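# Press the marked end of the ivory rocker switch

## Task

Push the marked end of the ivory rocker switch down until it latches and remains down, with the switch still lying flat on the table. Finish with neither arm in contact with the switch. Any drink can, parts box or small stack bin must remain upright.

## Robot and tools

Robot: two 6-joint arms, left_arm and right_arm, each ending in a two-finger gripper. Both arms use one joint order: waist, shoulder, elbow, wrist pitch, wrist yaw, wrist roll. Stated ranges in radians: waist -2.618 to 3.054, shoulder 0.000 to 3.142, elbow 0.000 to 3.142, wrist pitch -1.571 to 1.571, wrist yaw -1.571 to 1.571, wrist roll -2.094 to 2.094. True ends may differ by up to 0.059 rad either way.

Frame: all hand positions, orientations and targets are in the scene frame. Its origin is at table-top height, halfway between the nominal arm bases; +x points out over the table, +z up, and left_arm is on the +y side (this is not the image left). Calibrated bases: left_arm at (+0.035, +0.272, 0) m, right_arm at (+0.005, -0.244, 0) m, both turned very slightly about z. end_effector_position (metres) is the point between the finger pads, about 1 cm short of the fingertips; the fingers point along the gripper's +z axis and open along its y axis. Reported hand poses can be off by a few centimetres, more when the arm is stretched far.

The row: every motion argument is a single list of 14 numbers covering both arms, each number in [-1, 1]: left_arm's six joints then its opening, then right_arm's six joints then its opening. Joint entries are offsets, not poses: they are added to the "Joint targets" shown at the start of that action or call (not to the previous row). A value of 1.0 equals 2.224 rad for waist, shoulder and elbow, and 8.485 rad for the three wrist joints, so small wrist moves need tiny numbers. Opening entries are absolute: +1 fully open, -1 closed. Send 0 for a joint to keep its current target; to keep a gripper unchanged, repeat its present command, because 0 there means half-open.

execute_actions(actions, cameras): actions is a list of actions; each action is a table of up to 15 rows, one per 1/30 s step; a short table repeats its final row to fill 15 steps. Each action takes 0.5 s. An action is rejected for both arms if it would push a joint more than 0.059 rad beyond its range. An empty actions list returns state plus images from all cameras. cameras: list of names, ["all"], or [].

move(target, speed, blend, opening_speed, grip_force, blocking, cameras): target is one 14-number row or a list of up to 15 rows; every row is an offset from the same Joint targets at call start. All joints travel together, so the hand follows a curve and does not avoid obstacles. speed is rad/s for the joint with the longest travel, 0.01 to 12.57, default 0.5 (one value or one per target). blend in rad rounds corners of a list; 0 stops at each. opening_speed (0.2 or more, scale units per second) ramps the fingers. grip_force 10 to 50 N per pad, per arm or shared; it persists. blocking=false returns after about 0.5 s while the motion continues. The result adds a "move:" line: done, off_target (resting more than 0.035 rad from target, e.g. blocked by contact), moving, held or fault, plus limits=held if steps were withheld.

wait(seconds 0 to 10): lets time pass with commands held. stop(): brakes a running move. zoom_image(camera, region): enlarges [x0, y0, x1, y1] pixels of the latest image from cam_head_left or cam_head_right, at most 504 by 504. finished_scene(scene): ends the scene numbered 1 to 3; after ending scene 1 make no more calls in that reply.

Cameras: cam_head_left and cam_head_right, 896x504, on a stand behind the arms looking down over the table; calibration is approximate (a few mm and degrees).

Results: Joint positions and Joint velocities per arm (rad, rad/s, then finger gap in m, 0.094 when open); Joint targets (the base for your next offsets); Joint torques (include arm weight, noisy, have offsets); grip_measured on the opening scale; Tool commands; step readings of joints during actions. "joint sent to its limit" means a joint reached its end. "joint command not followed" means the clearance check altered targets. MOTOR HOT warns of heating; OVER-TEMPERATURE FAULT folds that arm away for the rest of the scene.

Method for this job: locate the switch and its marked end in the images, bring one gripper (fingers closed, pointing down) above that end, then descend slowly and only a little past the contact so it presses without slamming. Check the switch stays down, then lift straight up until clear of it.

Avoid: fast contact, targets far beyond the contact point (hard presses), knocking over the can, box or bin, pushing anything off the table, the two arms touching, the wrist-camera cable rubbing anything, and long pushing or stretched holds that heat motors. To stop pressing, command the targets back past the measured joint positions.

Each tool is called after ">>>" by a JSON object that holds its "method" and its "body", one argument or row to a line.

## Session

>>> {"method": "execute_actions", "body": {
  "actions": []
}}

Scene clock: 0.00 s.
left_arm: end_effector_position=(+0.4384, +0.2535, +0.1110) grip_measured=+1.000 end_effector_quat_wxyz=(+0.579, +0.028, +0.810, -0.084) | right_arm: end_effector_position=(+0.3956, -0.2768, +0.0802) grip_measured=+1.000 end_effector_quat_wxyz=(+0.559, +0.035, +0.828, +0.021)
Joint positions: left_arm=[0.065 1.514 0.411 0.774 0.215 -0.036 0.094] | right_arm=[-0.117 1.567 0.353 0.827 -0.132 0.026 0.094]
Joint velocities: within noise
Joint torques (N m): no reading
Heat: left arm: 25 °C; right arm: 29 °C.
Joint targets: left_arm=[0.065 1.504 0.421 0.784 0.216 -0.036] | right_arm=[-0.117 1.560 0.360 0.835 -0.133 0.026]
Tool commands: left_gripper/opening=+1.0 right_gripper/opening=+1.0

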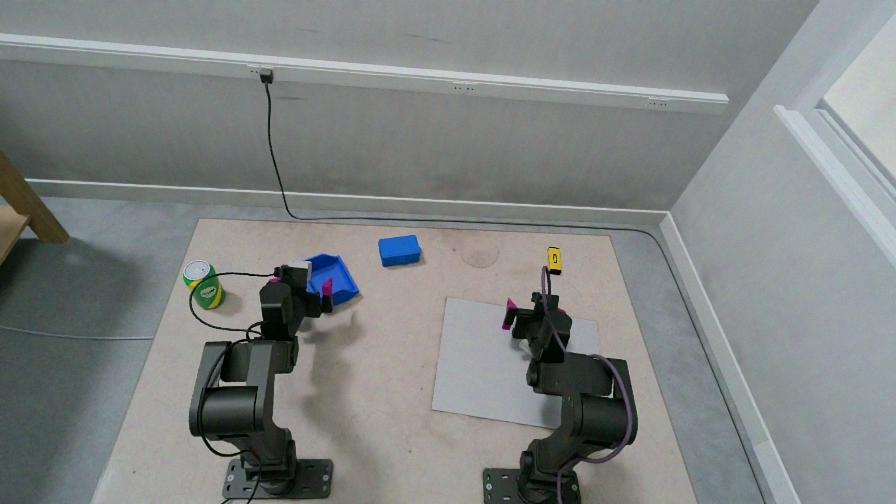

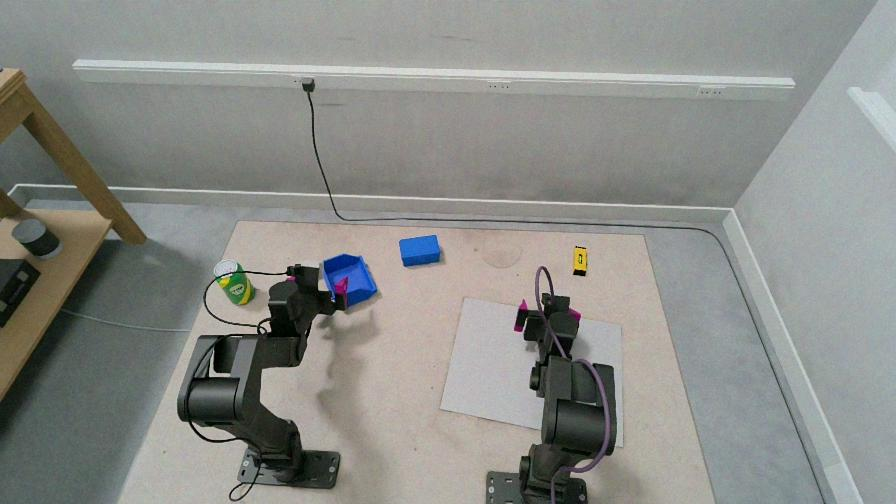

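>>> {"method": "move", "body": {
  "target": [
    [0,0,0,0,0,0,1,0,-0.1349,0,0,0,0,1],
    [0,0,0,0,0,0,1,-0.4047,0.0192,0.4824,-0.2635,0.0157,-0.0031,-1]
  ],
  "blend": 0.1,
  "speed": 0.8,
  "opening_speed": 1.0,
  "cameras": ["cam_head_left","cam_head_right"]
}}

Scene clock: 9.67 s.
left_arm: end_effector_position=(+0.4384, +0.2535, +0.1110) grip_measured=+1.000 end_effector_quat_wxyz=(+0.579, +0.028, +0.810, -0.084) | right_arm: end_effector_position=(+0.1445, -0.4795, +0.1449) grip_measured=-0.997 end_effector_quat_wxyz=(+0.000, +0.501, +0.866, +0.006)
Joint positions: left_arm=[0.065 1.514 0.411 0.774 0.215 -0.036 0.094] | right_arm=[-1.016 1.585 1.396 -1.388 -0.01 0.003 0]
Joint torques (N m): left_arm=[-0.12 -5.35 7.19 2.25 0.09 -0.04] | right_arm=[-0.16 -3.93 9.58 0.2 0.11 -0.06]
Heat: left arm: 26 °C; right arm: 31 °C.
Joint targets: left_arm=[0.065 1.504 0.421 0.784 0.216 -0.036] | right_arm=[-1.017 1.603 1.433 -1.401 0.000 0.000]
move: off_target (right_arm); target 2's new numbers were sent with right_arm's elbow 0.037 rad from that target; right_arm: the elbow is farthest, 0.037 rad from its target

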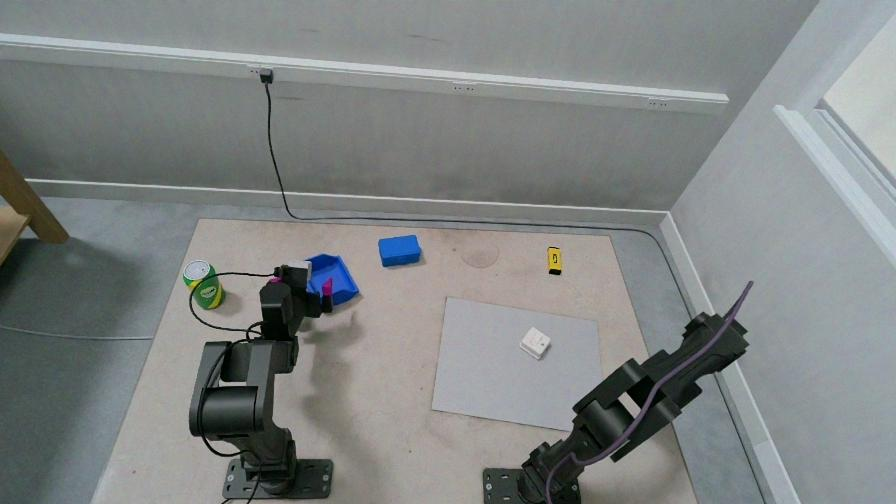

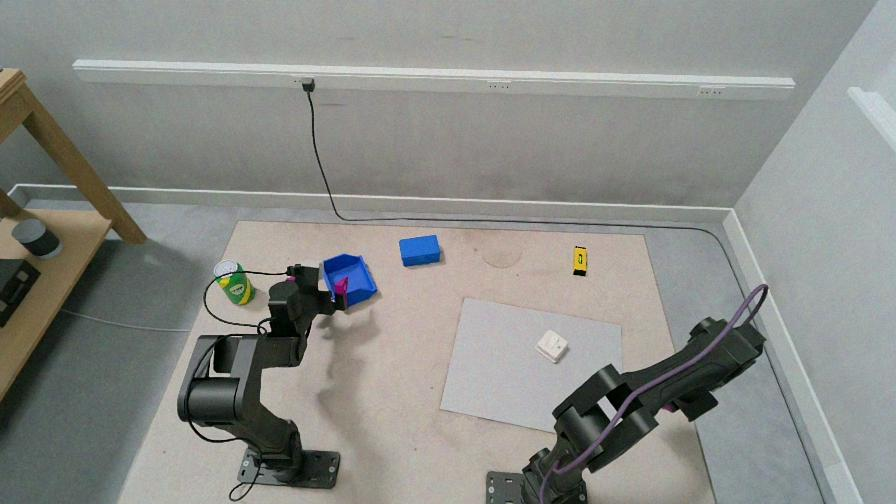

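>>> {"method": "zoom_image", "body": {
  "camera": "cam_head_left",
  "region": [510, 318, 560, 368]
}}

>>> {"method": "zoom_image", "body": {
  "camera": "cam_head_right",
  "region": [527, 322, 577, 372]
}}

Scaled by 10.080 from the camera's 896x504 image, which has a finer 1280x720 frame.

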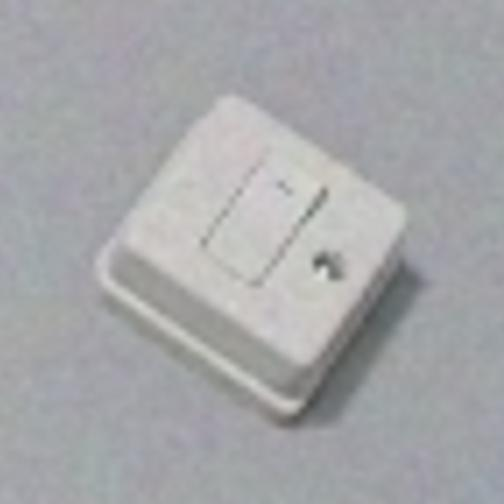

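Scaled by 10.080 from the camera's 896x504 image, which has a finer 1280x720 frame.

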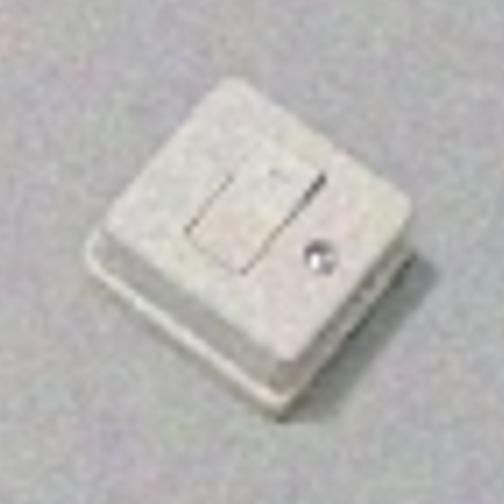

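>>> {"method": "zoom_image", "body": {
  "camera": "cam_head_left",
  "region": [525, 328, 550, 353]
}}

>>> {"method": "zoom_image", "body": {
  "camera": "cam_head_right",
  "region": [541, 332, 566, 357]
}}

Scaled by 20.160 from the camera's 896x504 image, which has a finer 1280x720 frame.

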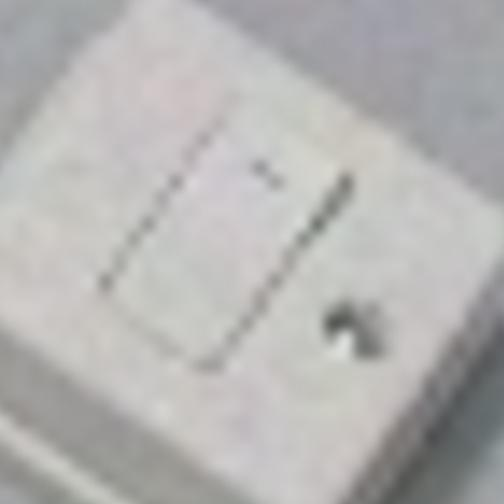

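Scaled by 20.160 from the camera's 896x504 image, which has a finer 1280x720 frame.

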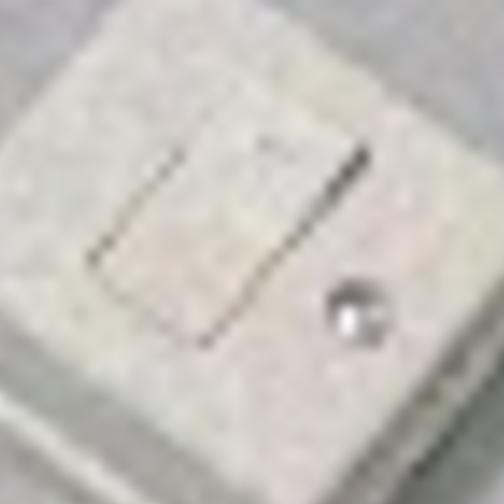

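>>> {"method": "move", "body": {
  "target": [0,0,0,0,0,0,1,0.3909,0.1158,0.0171,0.03005,0,0,-1],
  "speed": 0.6,
  "cameras": ["cam_head_left","cam_head_right"]
}}

>>> {"method": "zoom_image", "body": {
  "camera": "cam_head_left",
  "region": [510, 318, 560, 368]
}}

>>> {"method": "zoom_image", "body": {
  "camera": "cam_head_right",
  "region": [527, 322, 577, 372]
}}

Scene clock: 21.93 s.
left_arm: end_effector_position=(+0.4384, +0.2535, +0.1110) grip_measured=+1.000 end_effector_quat_wxyz=(+0.579, +0.028, +0.810, -0.084) | right_arm: end_effector_position=(+0.3394, -0.3002, +0.0794) grip_measured=-0.997 end_effector_quat_wxyz=(+0.000, +0.087, +0.996, +0.003)
Joint positions: left_arm=[0.065 1.514 0.411 0.774 0.215 -0.036 0.094] | right_arm=[-0.142 1.843 1.432 -1.16 -0.005 0.002 0]
Joint torques (N m): left_arm=[0.08 -5.07 7.35 2.24 0.08 -0.03] | right_arm=[-0.59 -6.23 9.74 0.49 0.04 -0.05]
Heat: left arm: 29 °C; right arm: 32 °C.
Joint targets: left_arm=[0.065 1.504 0.421 0.784 0.216 -0.036] | right_arm=[-0.148 1.861 1.471 -1.146 0.000 0.000]
move: off_target (right_arm); right_arm: the elbow is farthest, 0.039 rad from its target

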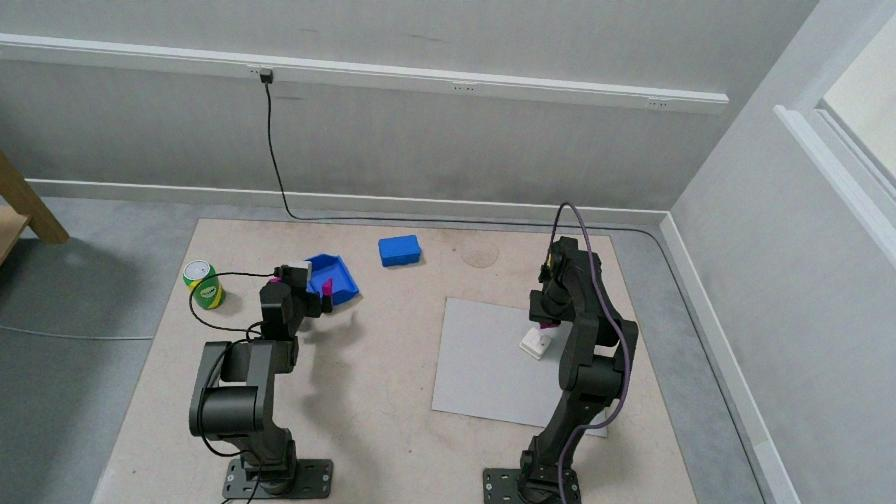

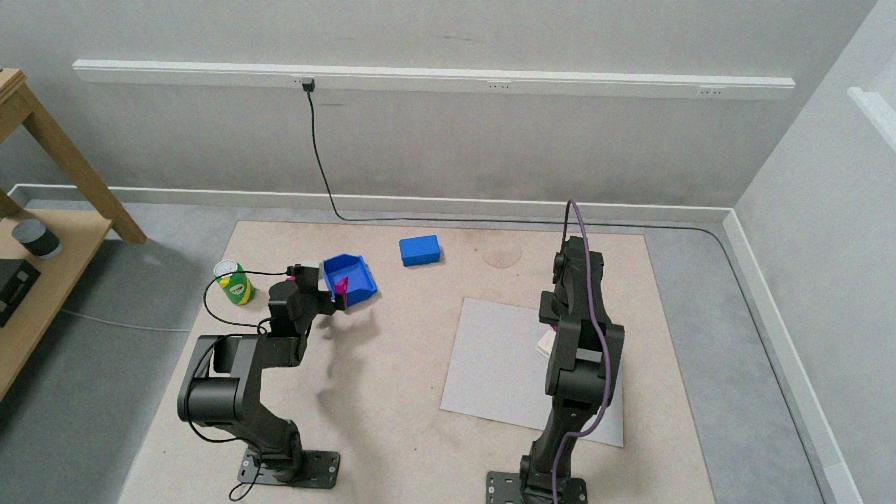

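Scaled by 10.080 from the camera's 896x504 image, which has a finer 1280x720 frame.

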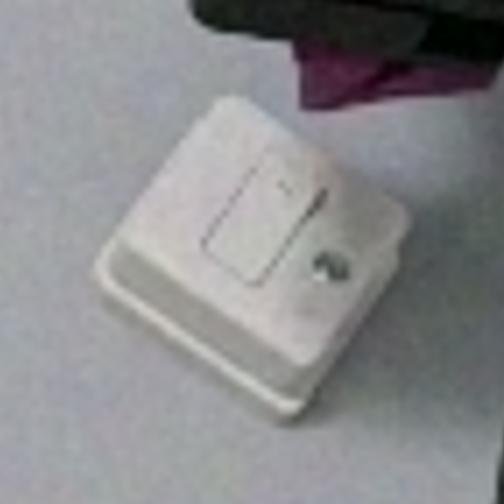

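Scaled by 10.080 from the camera's 896x504 image, which has a finer 1280x720 frame.

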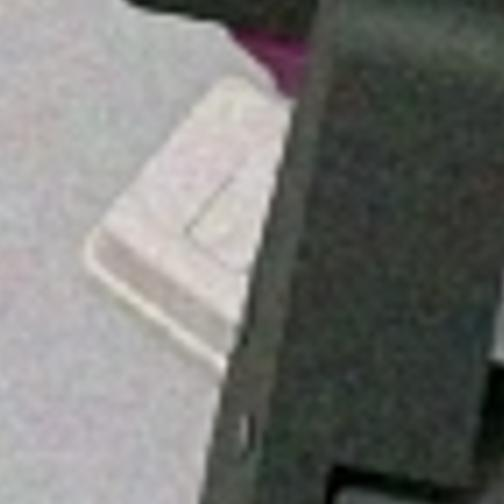

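>>> {"method": "move", "body": {
  "target": [0,0,0,0,0,0,1,-0.0018,0.0031,-0.0616,0.01167,0,0,-1],
  "speed": 0.2,
  "cameras": ["cam_head_left","cam_head_right"]
}}

>>> {"method": "zoom_image", "body": {
  "camera": "cam_head_left",
  "region": [510, 318, 560, 368]
}}

>>> {"method": "zoom_image", "body": {
  "camera": "cam_head_right",
  "region": [527, 322, 577, 372]
}}

Scene clock: 26.63 s.
left_arm: end_effector_position=(+0.4384, +0.2535, +0.1110) grip_measured=+1.000 end_effector_quat_wxyz=(+0.579, +0.028, +0.810, -0.084) | right_arm: end_effector_position=(+0.3394, -0.3017, +0.0582) grip_measured=-0.997 end_effector_quat_wxyz=(+0.007, +0.089, +0.996, +0.002)
Joint positions: left_arm=[0.065 1.514 0.411 0.774 0.215 -0.036 0.094] | right_arm=[-0.147 1.848 1.353 -1.061 -0.005 0.002 0]
Joint torques (N m): left_arm=[-0.06 -5.22 7.28 2.24 0.07 -0.06] | right_arm=[-0.46 -6.12 4.81 0.53 0.06 -0.05]
Heat: left arm: 29 °C; right arm: 33 °C.
Joint targets: left_arm=[0.065 1.504 0.421 0.784 0.216 -0.036] | right_arm=[-0.152 1.867 1.334 -1.047 0.000 0.000]
move: done

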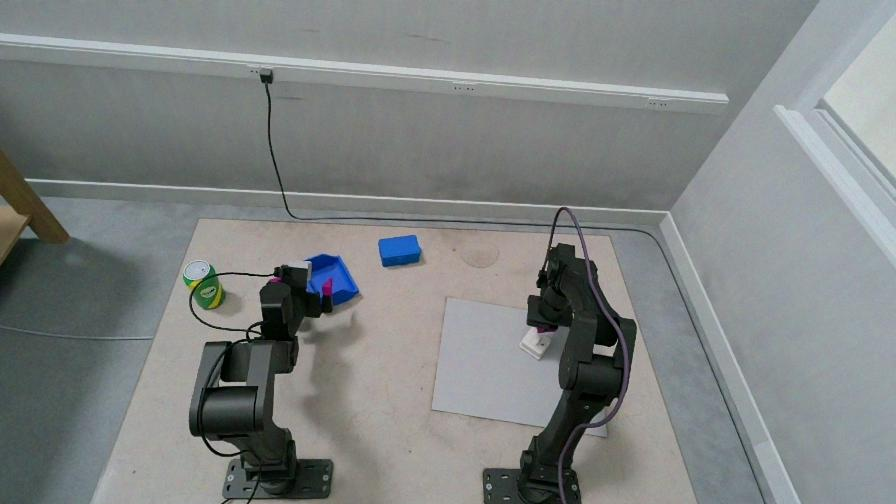

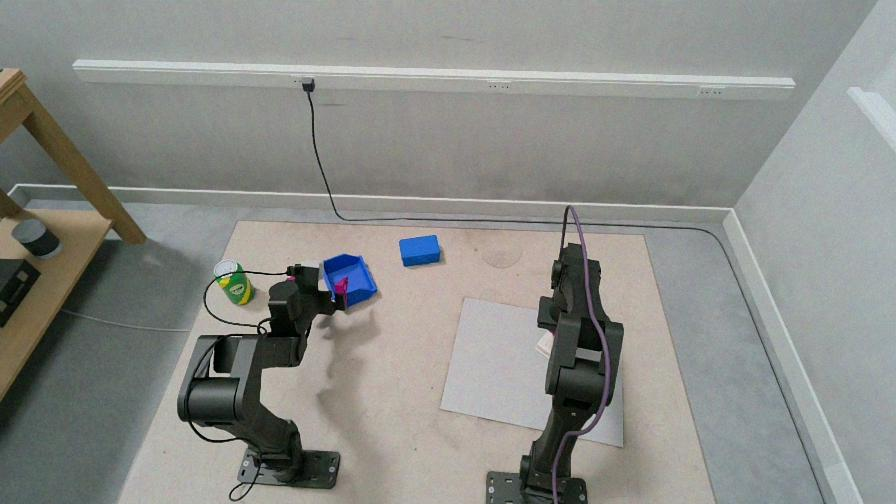

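Scaled by 10.080 from the camera's 896x504 image, which has a finer 1280x720 frame.

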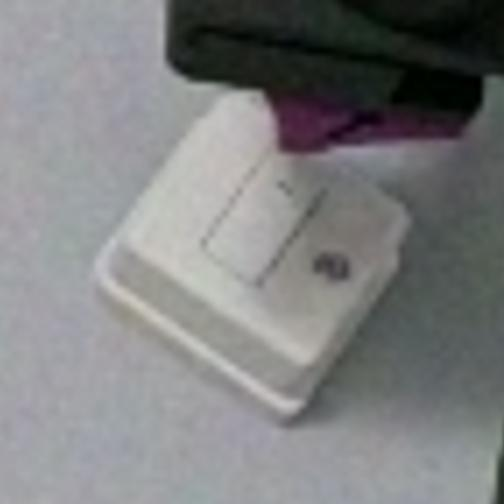

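Scaled by 10.080 from the camera's 896x504 image, which has a finer 1280x720 frame.

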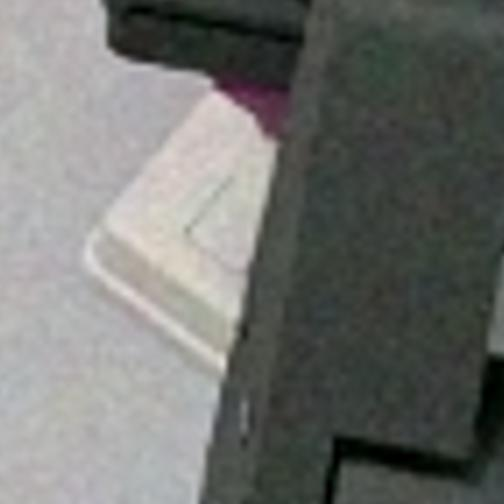

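>>> {"method": "move", "body": {
  "target": [0,0,0,0,0,0,1,0,0.0063,-0.01362,0.00347,0,0,-1],
  "speed": 0.08,
  "cameras": ["cam_head_left","cam_head_right"]
}}

>>> {"method": "zoom_image", "body": {
  "camera": "cam_head_left",
  "region": [510, 318, 560, 368]
}}

Scene clock: 31.60 s.
left_arm: end_effector_position=(+0.4384, +0.2535, +0.1110) grip_measured=+1.000 end_effector_quat_wxyz=(+0.579, +0.028, +0.810, -0.084) | right_arm: end_effector_position=(+0.3364, -0.3011, +0.0469) grip_measured=-0.997 end_effector_quat_wxyz=(+0.000, +0.089, +0.996, +0.003)
Joint positions: left_arm=[0.065 1.514 0.411 0.774 0.215 -0.036 0.094] | right_arm=[-0.147 1.861 1.323 -1.032 -0.005 0.002 0]
Joint torques (N m): left_arm=[0.01 -5.31 7.3 2.21 0.11 -0.02] | right_arm=[-0.47 -6.06 4.7 0.51 0.06 -0.05]
Heat: left arm: 30 °C; right arm: 32 °C.
Joint targets: left_arm=[0.065 1.504 0.421 0.784 0.216 -0.036] | right_arm=[-0.152 1.881 1.303 -1.017 0.000 0.000]
move: done

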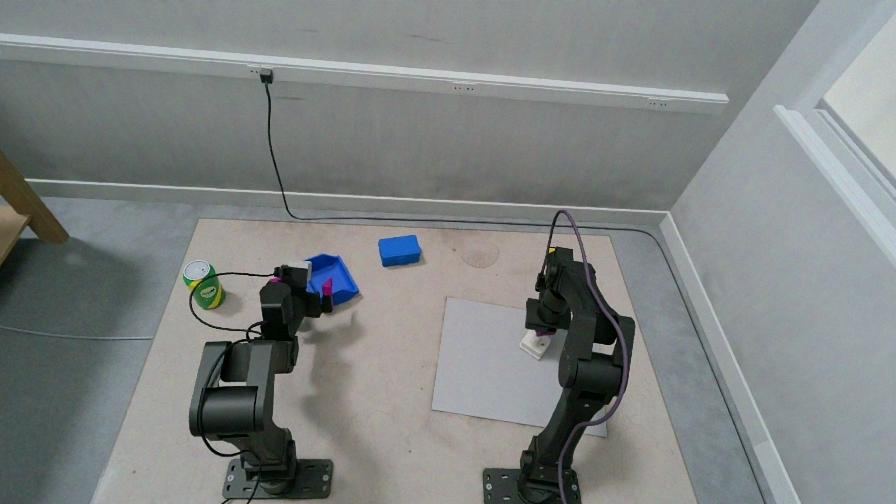

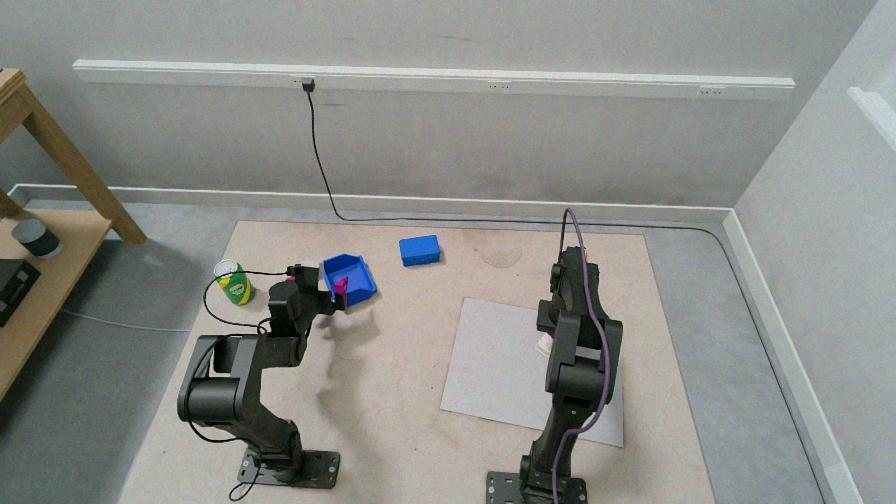

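Scaled by 10.080 from the camera's 896x504 image, which has a finer 1280x720 frame.

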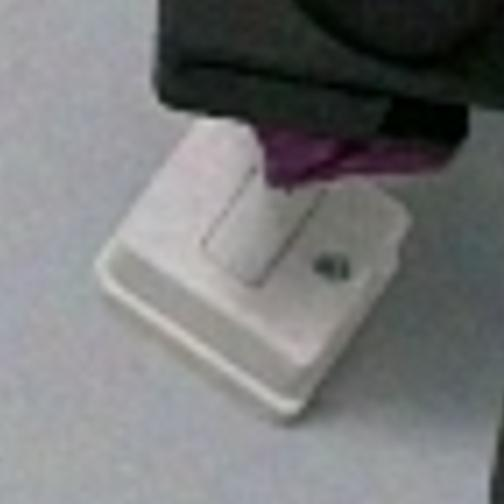

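>>> {"method": "move", "body": {
  "target": [0,0,0,0,0,0,1,0,0.0015,-0.00362,0.00134,0,0,-1],
  "speed": 0.05
}}

>>> {"method": "move", "body": {
  "target": [0,0,0,0,0,0,1,0,0.0015,-0.00362,0.00134,0,0,-1],
  "speed": 0.05,
  "cameras": ["cam_head_left","cam_head_right"]
}}

>>> {"method": "zoom_image", "body": {
  "camera": "cam_head_left",
  "region": [510, 318, 560, 368]
}}

Scene clock: 34.43 s.
left_arm: end_effector_position=(+0.4384, +0.2535, +0.1110) grip_measured=+1.000 end_effector_quat_wxyz=(+0.579, +0.028, +0.810, -0.084) | right_arm: end_effector_position=(+0.3392, -0.3016, +0.0469) grip_measured=-0.997 end_effector_quat_wxyz=(+0.006, +0.089, +0.996, +0.002)
Joint positions: left_arm=[0.065 1.514 0.411 0.774 0.215 -0.036 0.094] | right_arm=[-0.147 1.861 1.323 -1.021 -0.005 0.002 0]
Joint torques (N m): left_arm=[-0.01 -5.29 7.27 2.23 0.07 -0.02] | right_arm=[-0.46 -5.86 4.04 0.5 0.06 -0.05]
Heat: left arm: 30 °C; right arm: 32 °C.
Joint targets: left_arm=[0.065 1.504 0.421 0.784 0.216 -0.036] | right_arm=[-0.152 1.885 1.295 -1.006 0.000 0.000]
move: done

Scene clock: 35.20 s.
left_arm: end_effector_position=(+0.4384, +0.2535, +0.1110) grip_measured=+1.000 end_effector_quat_wxyz=(+0.579, +0.028, +0.810, -0.084) | right_arm: end_effector_position=(+0.3368, -0.3012, +0.0420) grip_measured=-0.997 end_effector_quat_wxyz=(+0.002, +0.089, +0.996, +0.002)
Joint positions: left_arm=[0.065 1.514 0.411 0.774 0.215 -0.036 0.094] | right_arm=[-0.147 1.866 1.308 -1.01 -0.005 0.002 0]
Joint torques (N m): left_arm=[-0.03 -5.29 7.27 2.22 0.09 -0.05] | right_arm=[-0.47 -5.93 4.56 0.52 0.06 -0.05]
Heat: left arm: 30 °C; right arm: 32 °C.
Joint targets: left_arm=[0.065 1.504 0.421 0.784 0.216 -0.036] | right_arm=[-0.152 1.888 1.287 -0.994 0.000 0.000]
move: done

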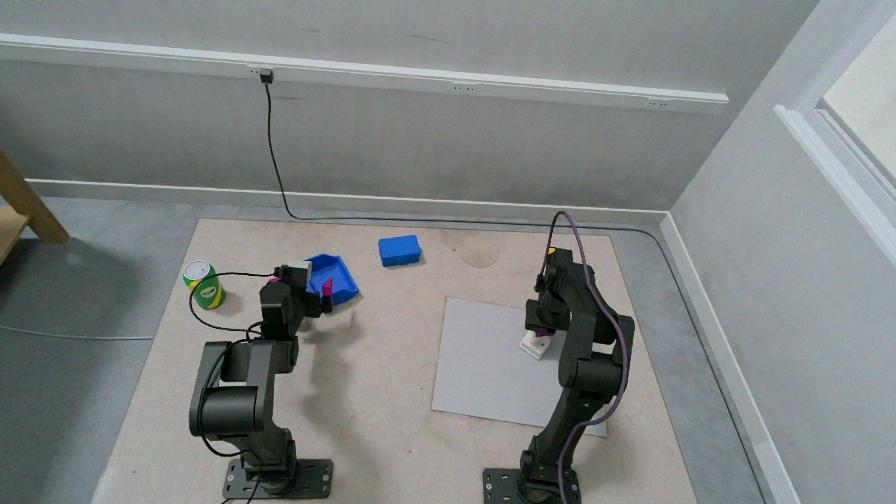

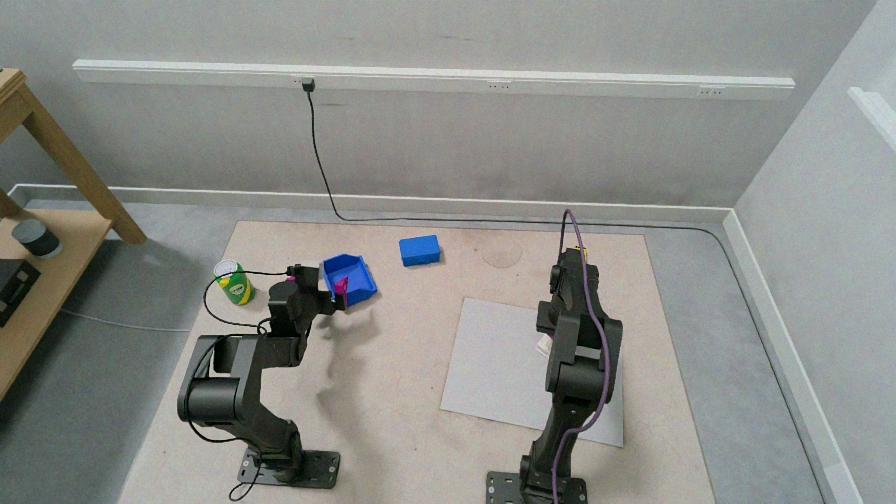

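Scaled by 10.080 from the camera's 896x504 image, which has a finer 1280x720 frame.

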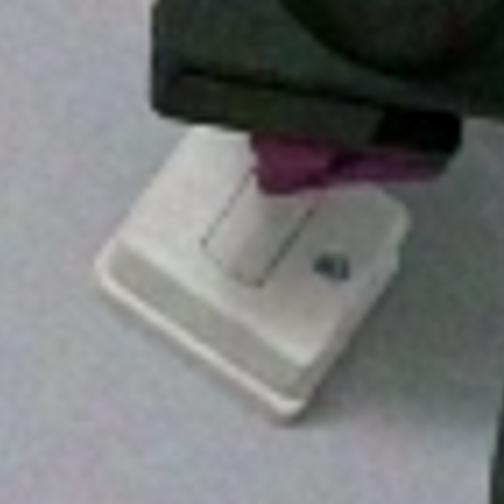

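>>> {"method": "move", "body": {
  "target": [0,0,0,0,0,0,1,0,0.0015,-0.00362,0.00134,0,0,-1],
  "speed": 0.05
}}

>>> {"method": "move", "body": {
  "target": [0,0,0,0,0,0,1,0,0.0015,-0.00362,0.00134,0,0,-1],
  "speed": 0.05,
  "cameras": ["cam_head_left","cam_head_right"]
}}

>>> {"method": "zoom_image", "body": {
  "camera": "cam_head_left",
  "region": [510, 318, 560, 368]
}}

Scene clock: 37.37 s.
left_arm: end_effector_position=(+0.4384, +0.2535, +0.1110) grip_measured=+1.000 end_effector_quat_wxyz=(+0.579, +0.028, +0.810, -0.084) | right_arm: end_effector_position=(+0.3369, -0.3012, +0.0420) grip_measured=-0.997 end_effector_quat_wxyz=(+0.002, +0.089, +0.996, +0.002)
Joint positions: left_arm=[0.065 1.514 0.411 0.774 0.215 -0.036 0.094] | right_arm=[-0.147 1.866 1.308 -1.01 -0.005 0.002 0]
Joint torques (N m): left_arm=[-0.1 -5.24 7.34 2.24 0.08 -0.04] | right_arm=[-0.47 -5.68 3.89 0.64 0.06 -0.05]
Heat: left arm: 30 °C; right arm: 32 °C.
Joint targets: left_arm=[0.065 1.504 0.421 0.784 0.216 -0.036] | right_arm=[-0.152 1.891 1.279 -0.983 0.000 0.000]
move: done

Scene clock: 38.40 s.
left_arm: end_effector_position=(+0.4384, +0.2535, +0.1110) grip_measured=+1.000 end_effector_quat_wxyz=(+0.579, +0.028, +0.810, -0.084) | right_arm: end_effector_position=(+0.3378, -0.3015, +0.0365) grip_measured=-0.997 end_effector_quat_wxyz=(+0.004, +0.089, +0.996, +0.002)
Joint positions: left_arm=[0.065 1.514 0.411 0.774 0.215 -0.036 0.094] | right_arm=[-0.147 1.872 1.293 -0.984 -0.005 0.002 0]
Joint torques (N m): left_arm=[-0.08 -5.24 7.31 2.26 0.08 -0.04] | right_arm=[-0.46 -6.01 4.59 0.47 0 -0.05]
Heat: left arm: 30 °C; right arm: 32 °C.
Joint targets: left_arm=[0.065 1.504 0.421 0.784 0.216 -0.036] | right_arm=[-0.152 1.895 1.271 -0.972 0.000 0.000]
move: done

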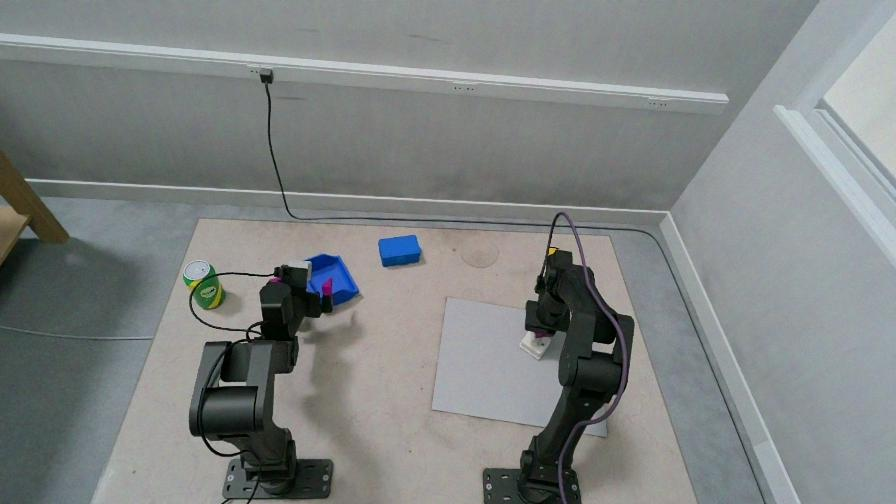

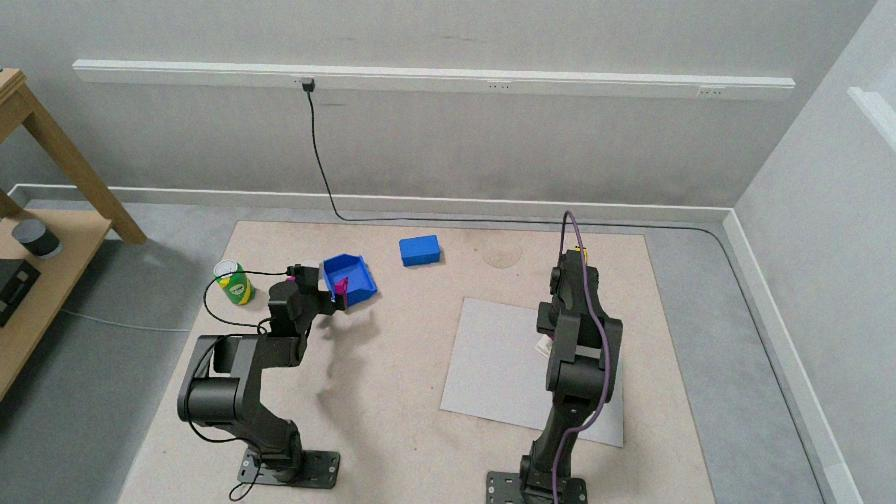

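Scaled by 10.080 from the camera's 896x504 image, which has a finer 1280x720 frame.

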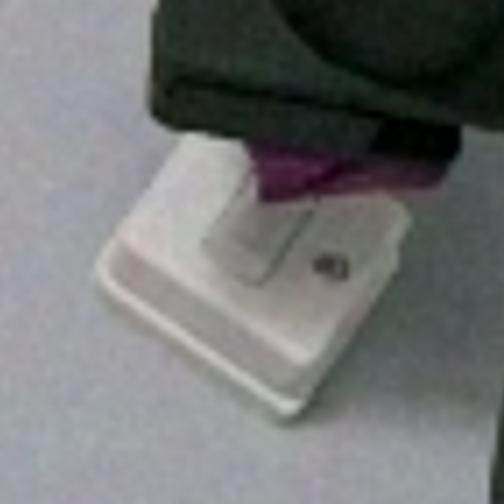

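>>> {"method": "move", "body": {
  "target": [
    [0,0,0,0,0,0,1,-0.0028,0,0.0508,-0.00955,0,0,-1],
    [0,0,0,0,0,0,1,-0.0028,0.0046,0.01565,-0.00306,0,0,-1]
  ],
  "speed": [0.15,0.08],
  "cameras": ["cam_head_left","cam_head_right"]
}}

>>> {"method": "zoom_image", "body": {
  "camera": "cam_head_left",
  "region": [510, 318, 560, 368]
}}

Scene clock: 48.70 s.
left_arm: end_effector_position=(+0.4384, +0.2535, +0.1110) grip_measured=+1.000 end_effector_quat_wxyz=(+0.579, +0.028, +0.810, -0.084) | right_arm: end_effector_position=(+0.3403, -0.3041, +0.0415) grip_measured=-0.997 end_effector_quat_wxyz=(+0.002, +0.092, +0.996, +0.002)
Joint positions: left_arm=[0.065 1.514 0.411 0.774 0.215 -0.036 0.094] | right_arm=[-0.153 1.88 1.326 -1.013 -0.005 0.002 0]
Joint torques (N m): left_arm=[0.09 -5.3 7.25 2.21 0.08 -0.02] | right_arm=[-0.49 -5.86 4.66 0.53 0.04 -0.05]
Heat: left arm: 31 °C; right arm: 31 °C.
Joint targets: left_arm=[0.065 1.504 0.421 0.784 0.216 -0.036] | right_arm=[-0.158 1.905 1.306 -0.998 0.000 0.000]
move: done

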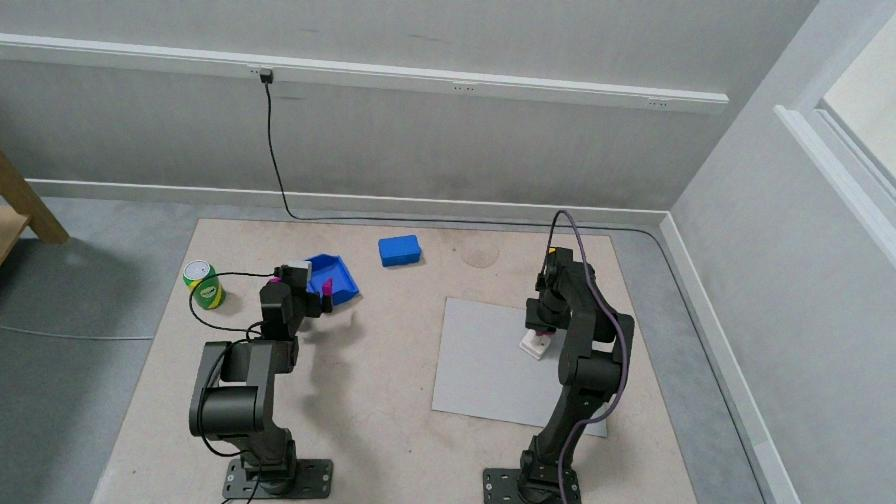

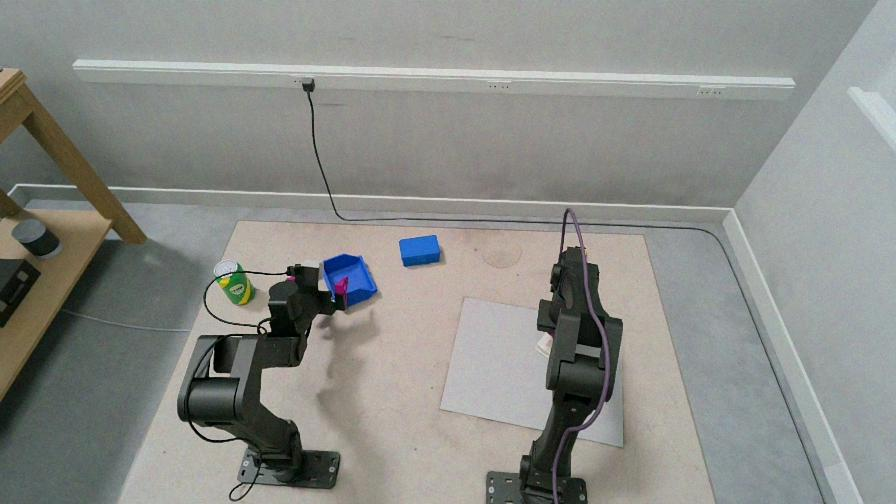

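Scaled by 10.080 from the camera's 896x504 image, which has a finer 1280x720 frame.

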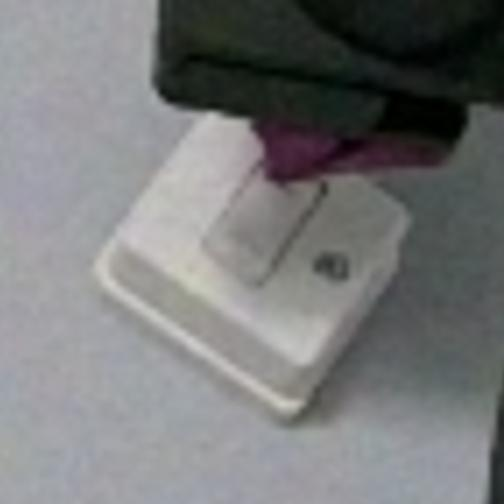

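>>> {"method": "move", "body": {
  "target": [0,0,0,0,0,0,1,0,0.0018,-0.0043,0.0016,0,0,-1],
  "speed": 0.05
}}

>>> {"method": "move", "body": {
  "target": [0,0,0,0,0,0,1,0,0.0018,-0.0043,0.0016,0,0,-1],
  "speed": 0.05,
  "cameras": ["cam_head_left","cam_head_right"]
}}

>>> {"method": "zoom_image", "body": {
  "camera": "cam_head_left",
  "region": [510, 318, 560, 368]
}}

Scene clock: 50.83 s.
left_arm: end_effector_position=(+0.4384, +0.2535, +0.1110) grip_measured=+1.000 end_effector_quat_wxyz=(+0.579, +0.028, +0.810, -0.084) | right_arm: end_effector_position=(+0.3398, -0.3040, +0.0367) grip_measured=-0.997 end_effector_quat_wxyz=(+0.000, +0.092, +0.996, +0.002)
Joint positions: left_arm=[0.065 1.514 0.411 0.774 0.215 -0.036 0.094] | right_arm=[-0.153 1.888 1.316 -0.999 -0.005 0.002 0]
Joint torques (N m): left_arm=[-0.05 -5.33 7.2 2.22 0.07 -0.01] | right_arm=[-0.5 -6.19 4.6 0.53 0.05 -0.05]
Heat: left arm: 31 °C; right arm: 31 °C.
Joint targets: left_arm=[0.065 1.504 0.421 0.784 0.216 -0.036] | right_arm=[-0.158 1.909 1.297 -0.984 0.000 0.000]
move: done

Scene clock: 51.53 s.
left_arm: end_effector_position=(+0.4384, +0.2535, +0.1110) grip_measured=+1.000 end_effector_quat_wxyz=(+0.579, +0.028, +0.810, -0.084) | right_arm: end_effector_position=(+0.3419, -0.3044, +0.0362) grip_measured=-0.997 end_effector_quat_wxyz=(+0.004, +0.092, +0.996, +0.002)
Joint positions: left_arm=[0.065 1.514 0.411 0.774 0.215 -0.036 0.094] | right_arm=[-0.153 1.888 1.314 -0.988 -0.005 0.002 0]
Joint torques (N m): left_arm=[0.01 -5.35 7.25 2.21 0.09 -0.04] | right_arm=[-0.5 -5.91 4.03 0.54 0.08 -0.05]
Heat: left arm: 31 °C; right arm: 31 °C.
Joint targets: left_arm=[0.065 1.504 0.421 0.784 0.216 -0.036] | right_arm=[-0.158 1.913 1.287 -0.970 0.000 0.000]
move: done

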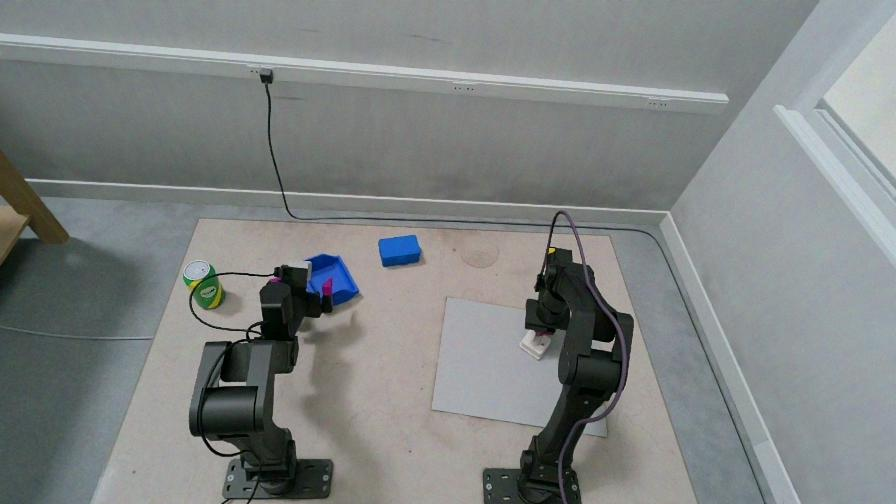

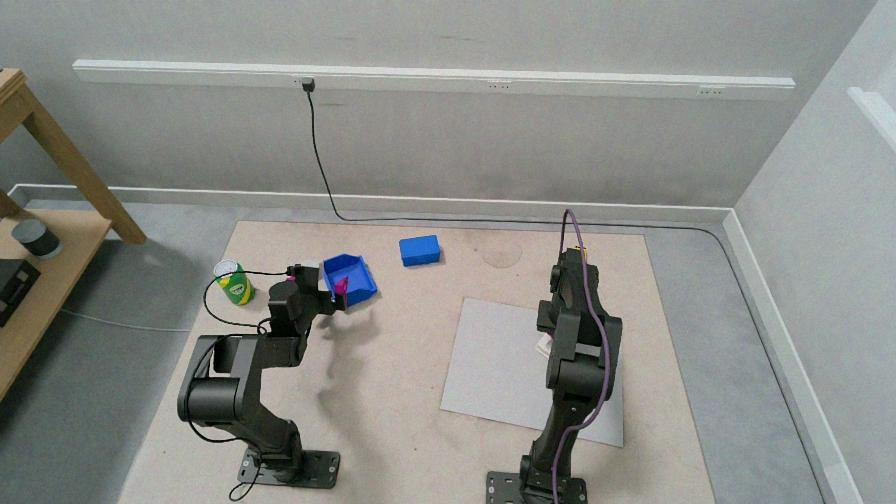

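Scaled by 10.080 from the camera's 896x504 image, which has a finer 1280x720 frame.

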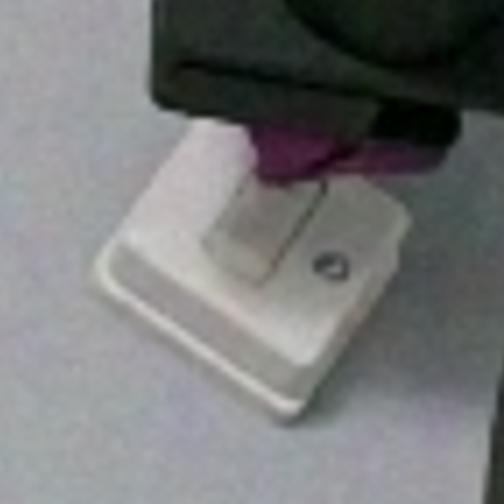

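>>> {"method": "move", "body": {
  "target": [0,0,0,0,0,0,1,0,0.0018,-0.0043,0.0012,0,0,-1],
  "speed": 0.05,
  "cameras": ["cam_head_left","cam_head_right"]
}}

>>> {"method": "zoom_image", "body": {
  "camera": "cam_head_left",
  "region": [510, 318, 560, 368]
}}

Scene clock: 54.00 s.
left_arm: end_effector_position=(+0.4384, +0.2535, +0.1110) grip_measured=+1.000 end_effector_quat_wxyz=(+0.579, +0.028, +0.810, -0.084) | right_arm: end_effector_position=(+0.3419, -0.3044, +0.0360) grip_measured=-0.997 end_effector_quat_wxyz=(+0.005, +0.092, +0.996, +0.002)
Joint positions: left_arm=[0.065 1.514 0.411 0.774 0.215 -0.036 0.094] | right_arm=[-0.153 1.888 1.313 -0.987 -0.005 0.002 0]
Joint torques (N m): left_arm=[-0.08 -5.29 7.28 2.23 0.09 -0.03] | right_arm=[-0.47 -5.63 3.36 0.68 0.03 -0.05]
Heat: left arm: 32 °C; right arm: 31 °C.
Joint targets: left_arm=[0.065 1.504 0.421 0.784 0.216 -0.036] | right_arm=[-0.158 1.917 1.278 -0.960 0.000 0.000]
move: off_target (right_arm); right_arm: the elbow is farthest, 0.036 rad from its target

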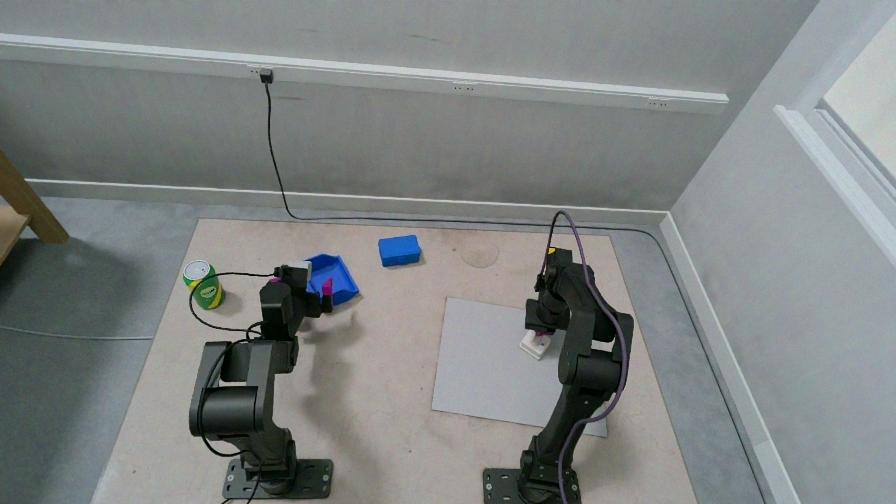

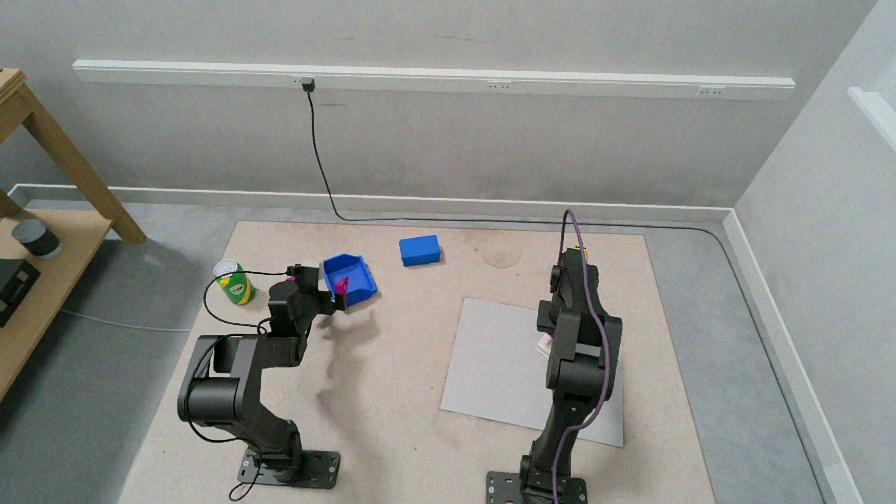

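Scaled by 10.080 from the camera's 896x504 image, which has a finer 1280x720 frame.

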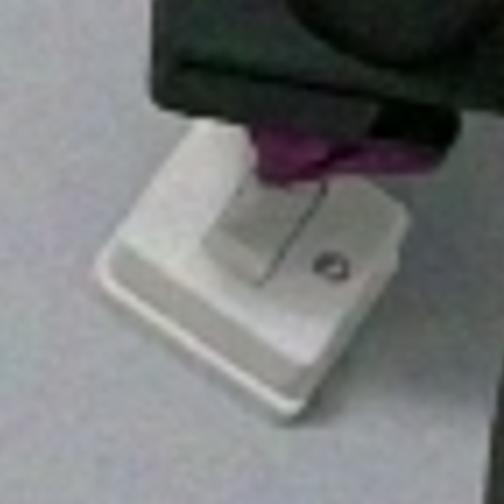

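>>> {"method": "move", "body": {
  "target": [
    [0,0,0,0,0,0,1,0.0018,-0.009,0.0447,-0.0099,0,0,-1],
    [0,0,0,0,0,0,1,0.0018,-0.0033,0.0099,-0.00344,0,0,-1]
  ],
  "speed": [0.15,0.08],
  "cameras": ["cam_head_left","cam_head_right"]
}}

>>> {"method": "zoom_image", "body": {
  "camera": "cam_head_left",
  "region": [510, 318, 560, 368]
}}

Scene clock: 64.40 s.
left_arm: end_effector_position=(+0.4384, +0.2535, +0.1110) grip_measured=+1.000 end_effector_quat_wxyz=(+0.579, +0.028, +0.810, -0.084) | right_arm: end_effector_position=(+0.3395, -0.3039, +0.0374) grip_measured=-0.997 end_effector_quat_wxyz=(-0.001, +0.092, +0.996, +0.002)
Joint positions: left_arm=[0.065 1.514 0.411 0.774 0.215 -0.036 0.094] | right_arm=[-0.153 1.888 1.319 -1.005 -0.005 0.002 0]
Joint torques (N m): left_arm=[-0.2 -5.23 7.34 2.23 0.08 -0.01] | right_arm=[-0.13 -6.13 4.63 0.5 0.05 -0.05]
Heat: left arm: 32 °C; right arm: 31 °C.
Joint targets: left_arm=[0.065 1.504 0.421 0.784 0.216 -0.036] | right_arm=[-0.154 1.910 1.300 -0.990 0.000 0.000]
move: done

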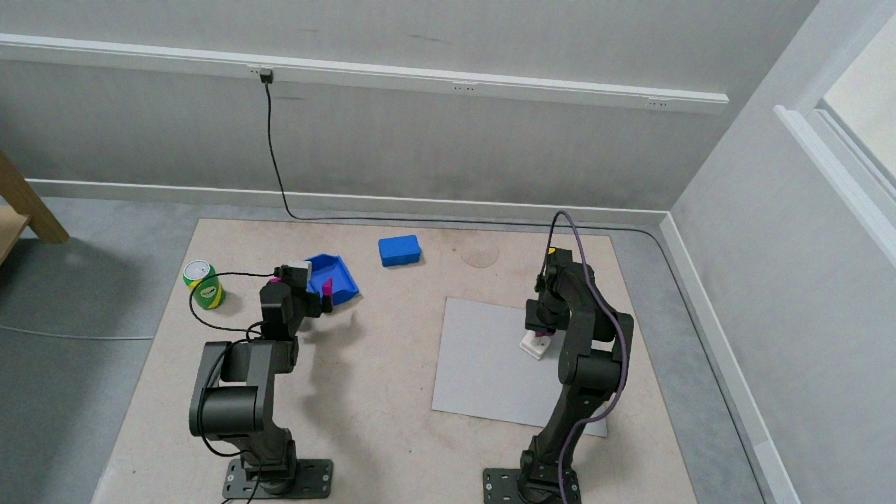

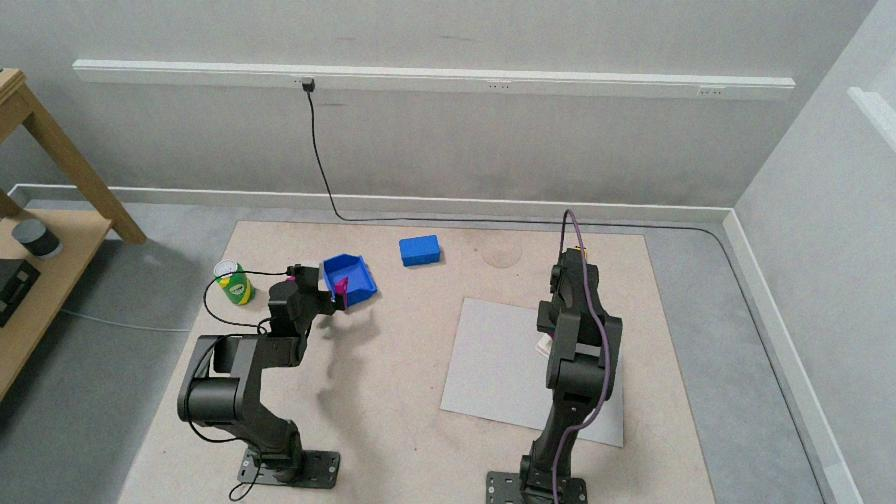

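Scaled by 10.080 from the camera's 896x504 image, which has a finer 1280x720 frame.

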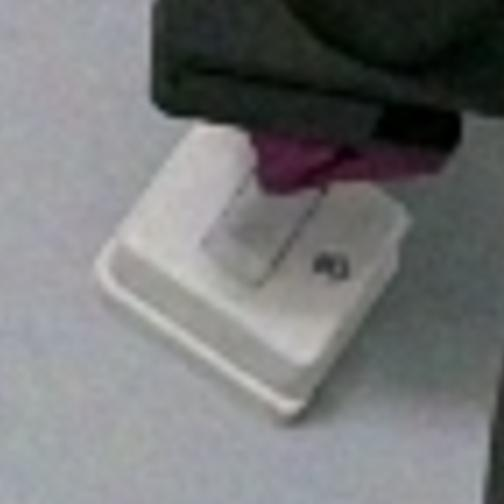

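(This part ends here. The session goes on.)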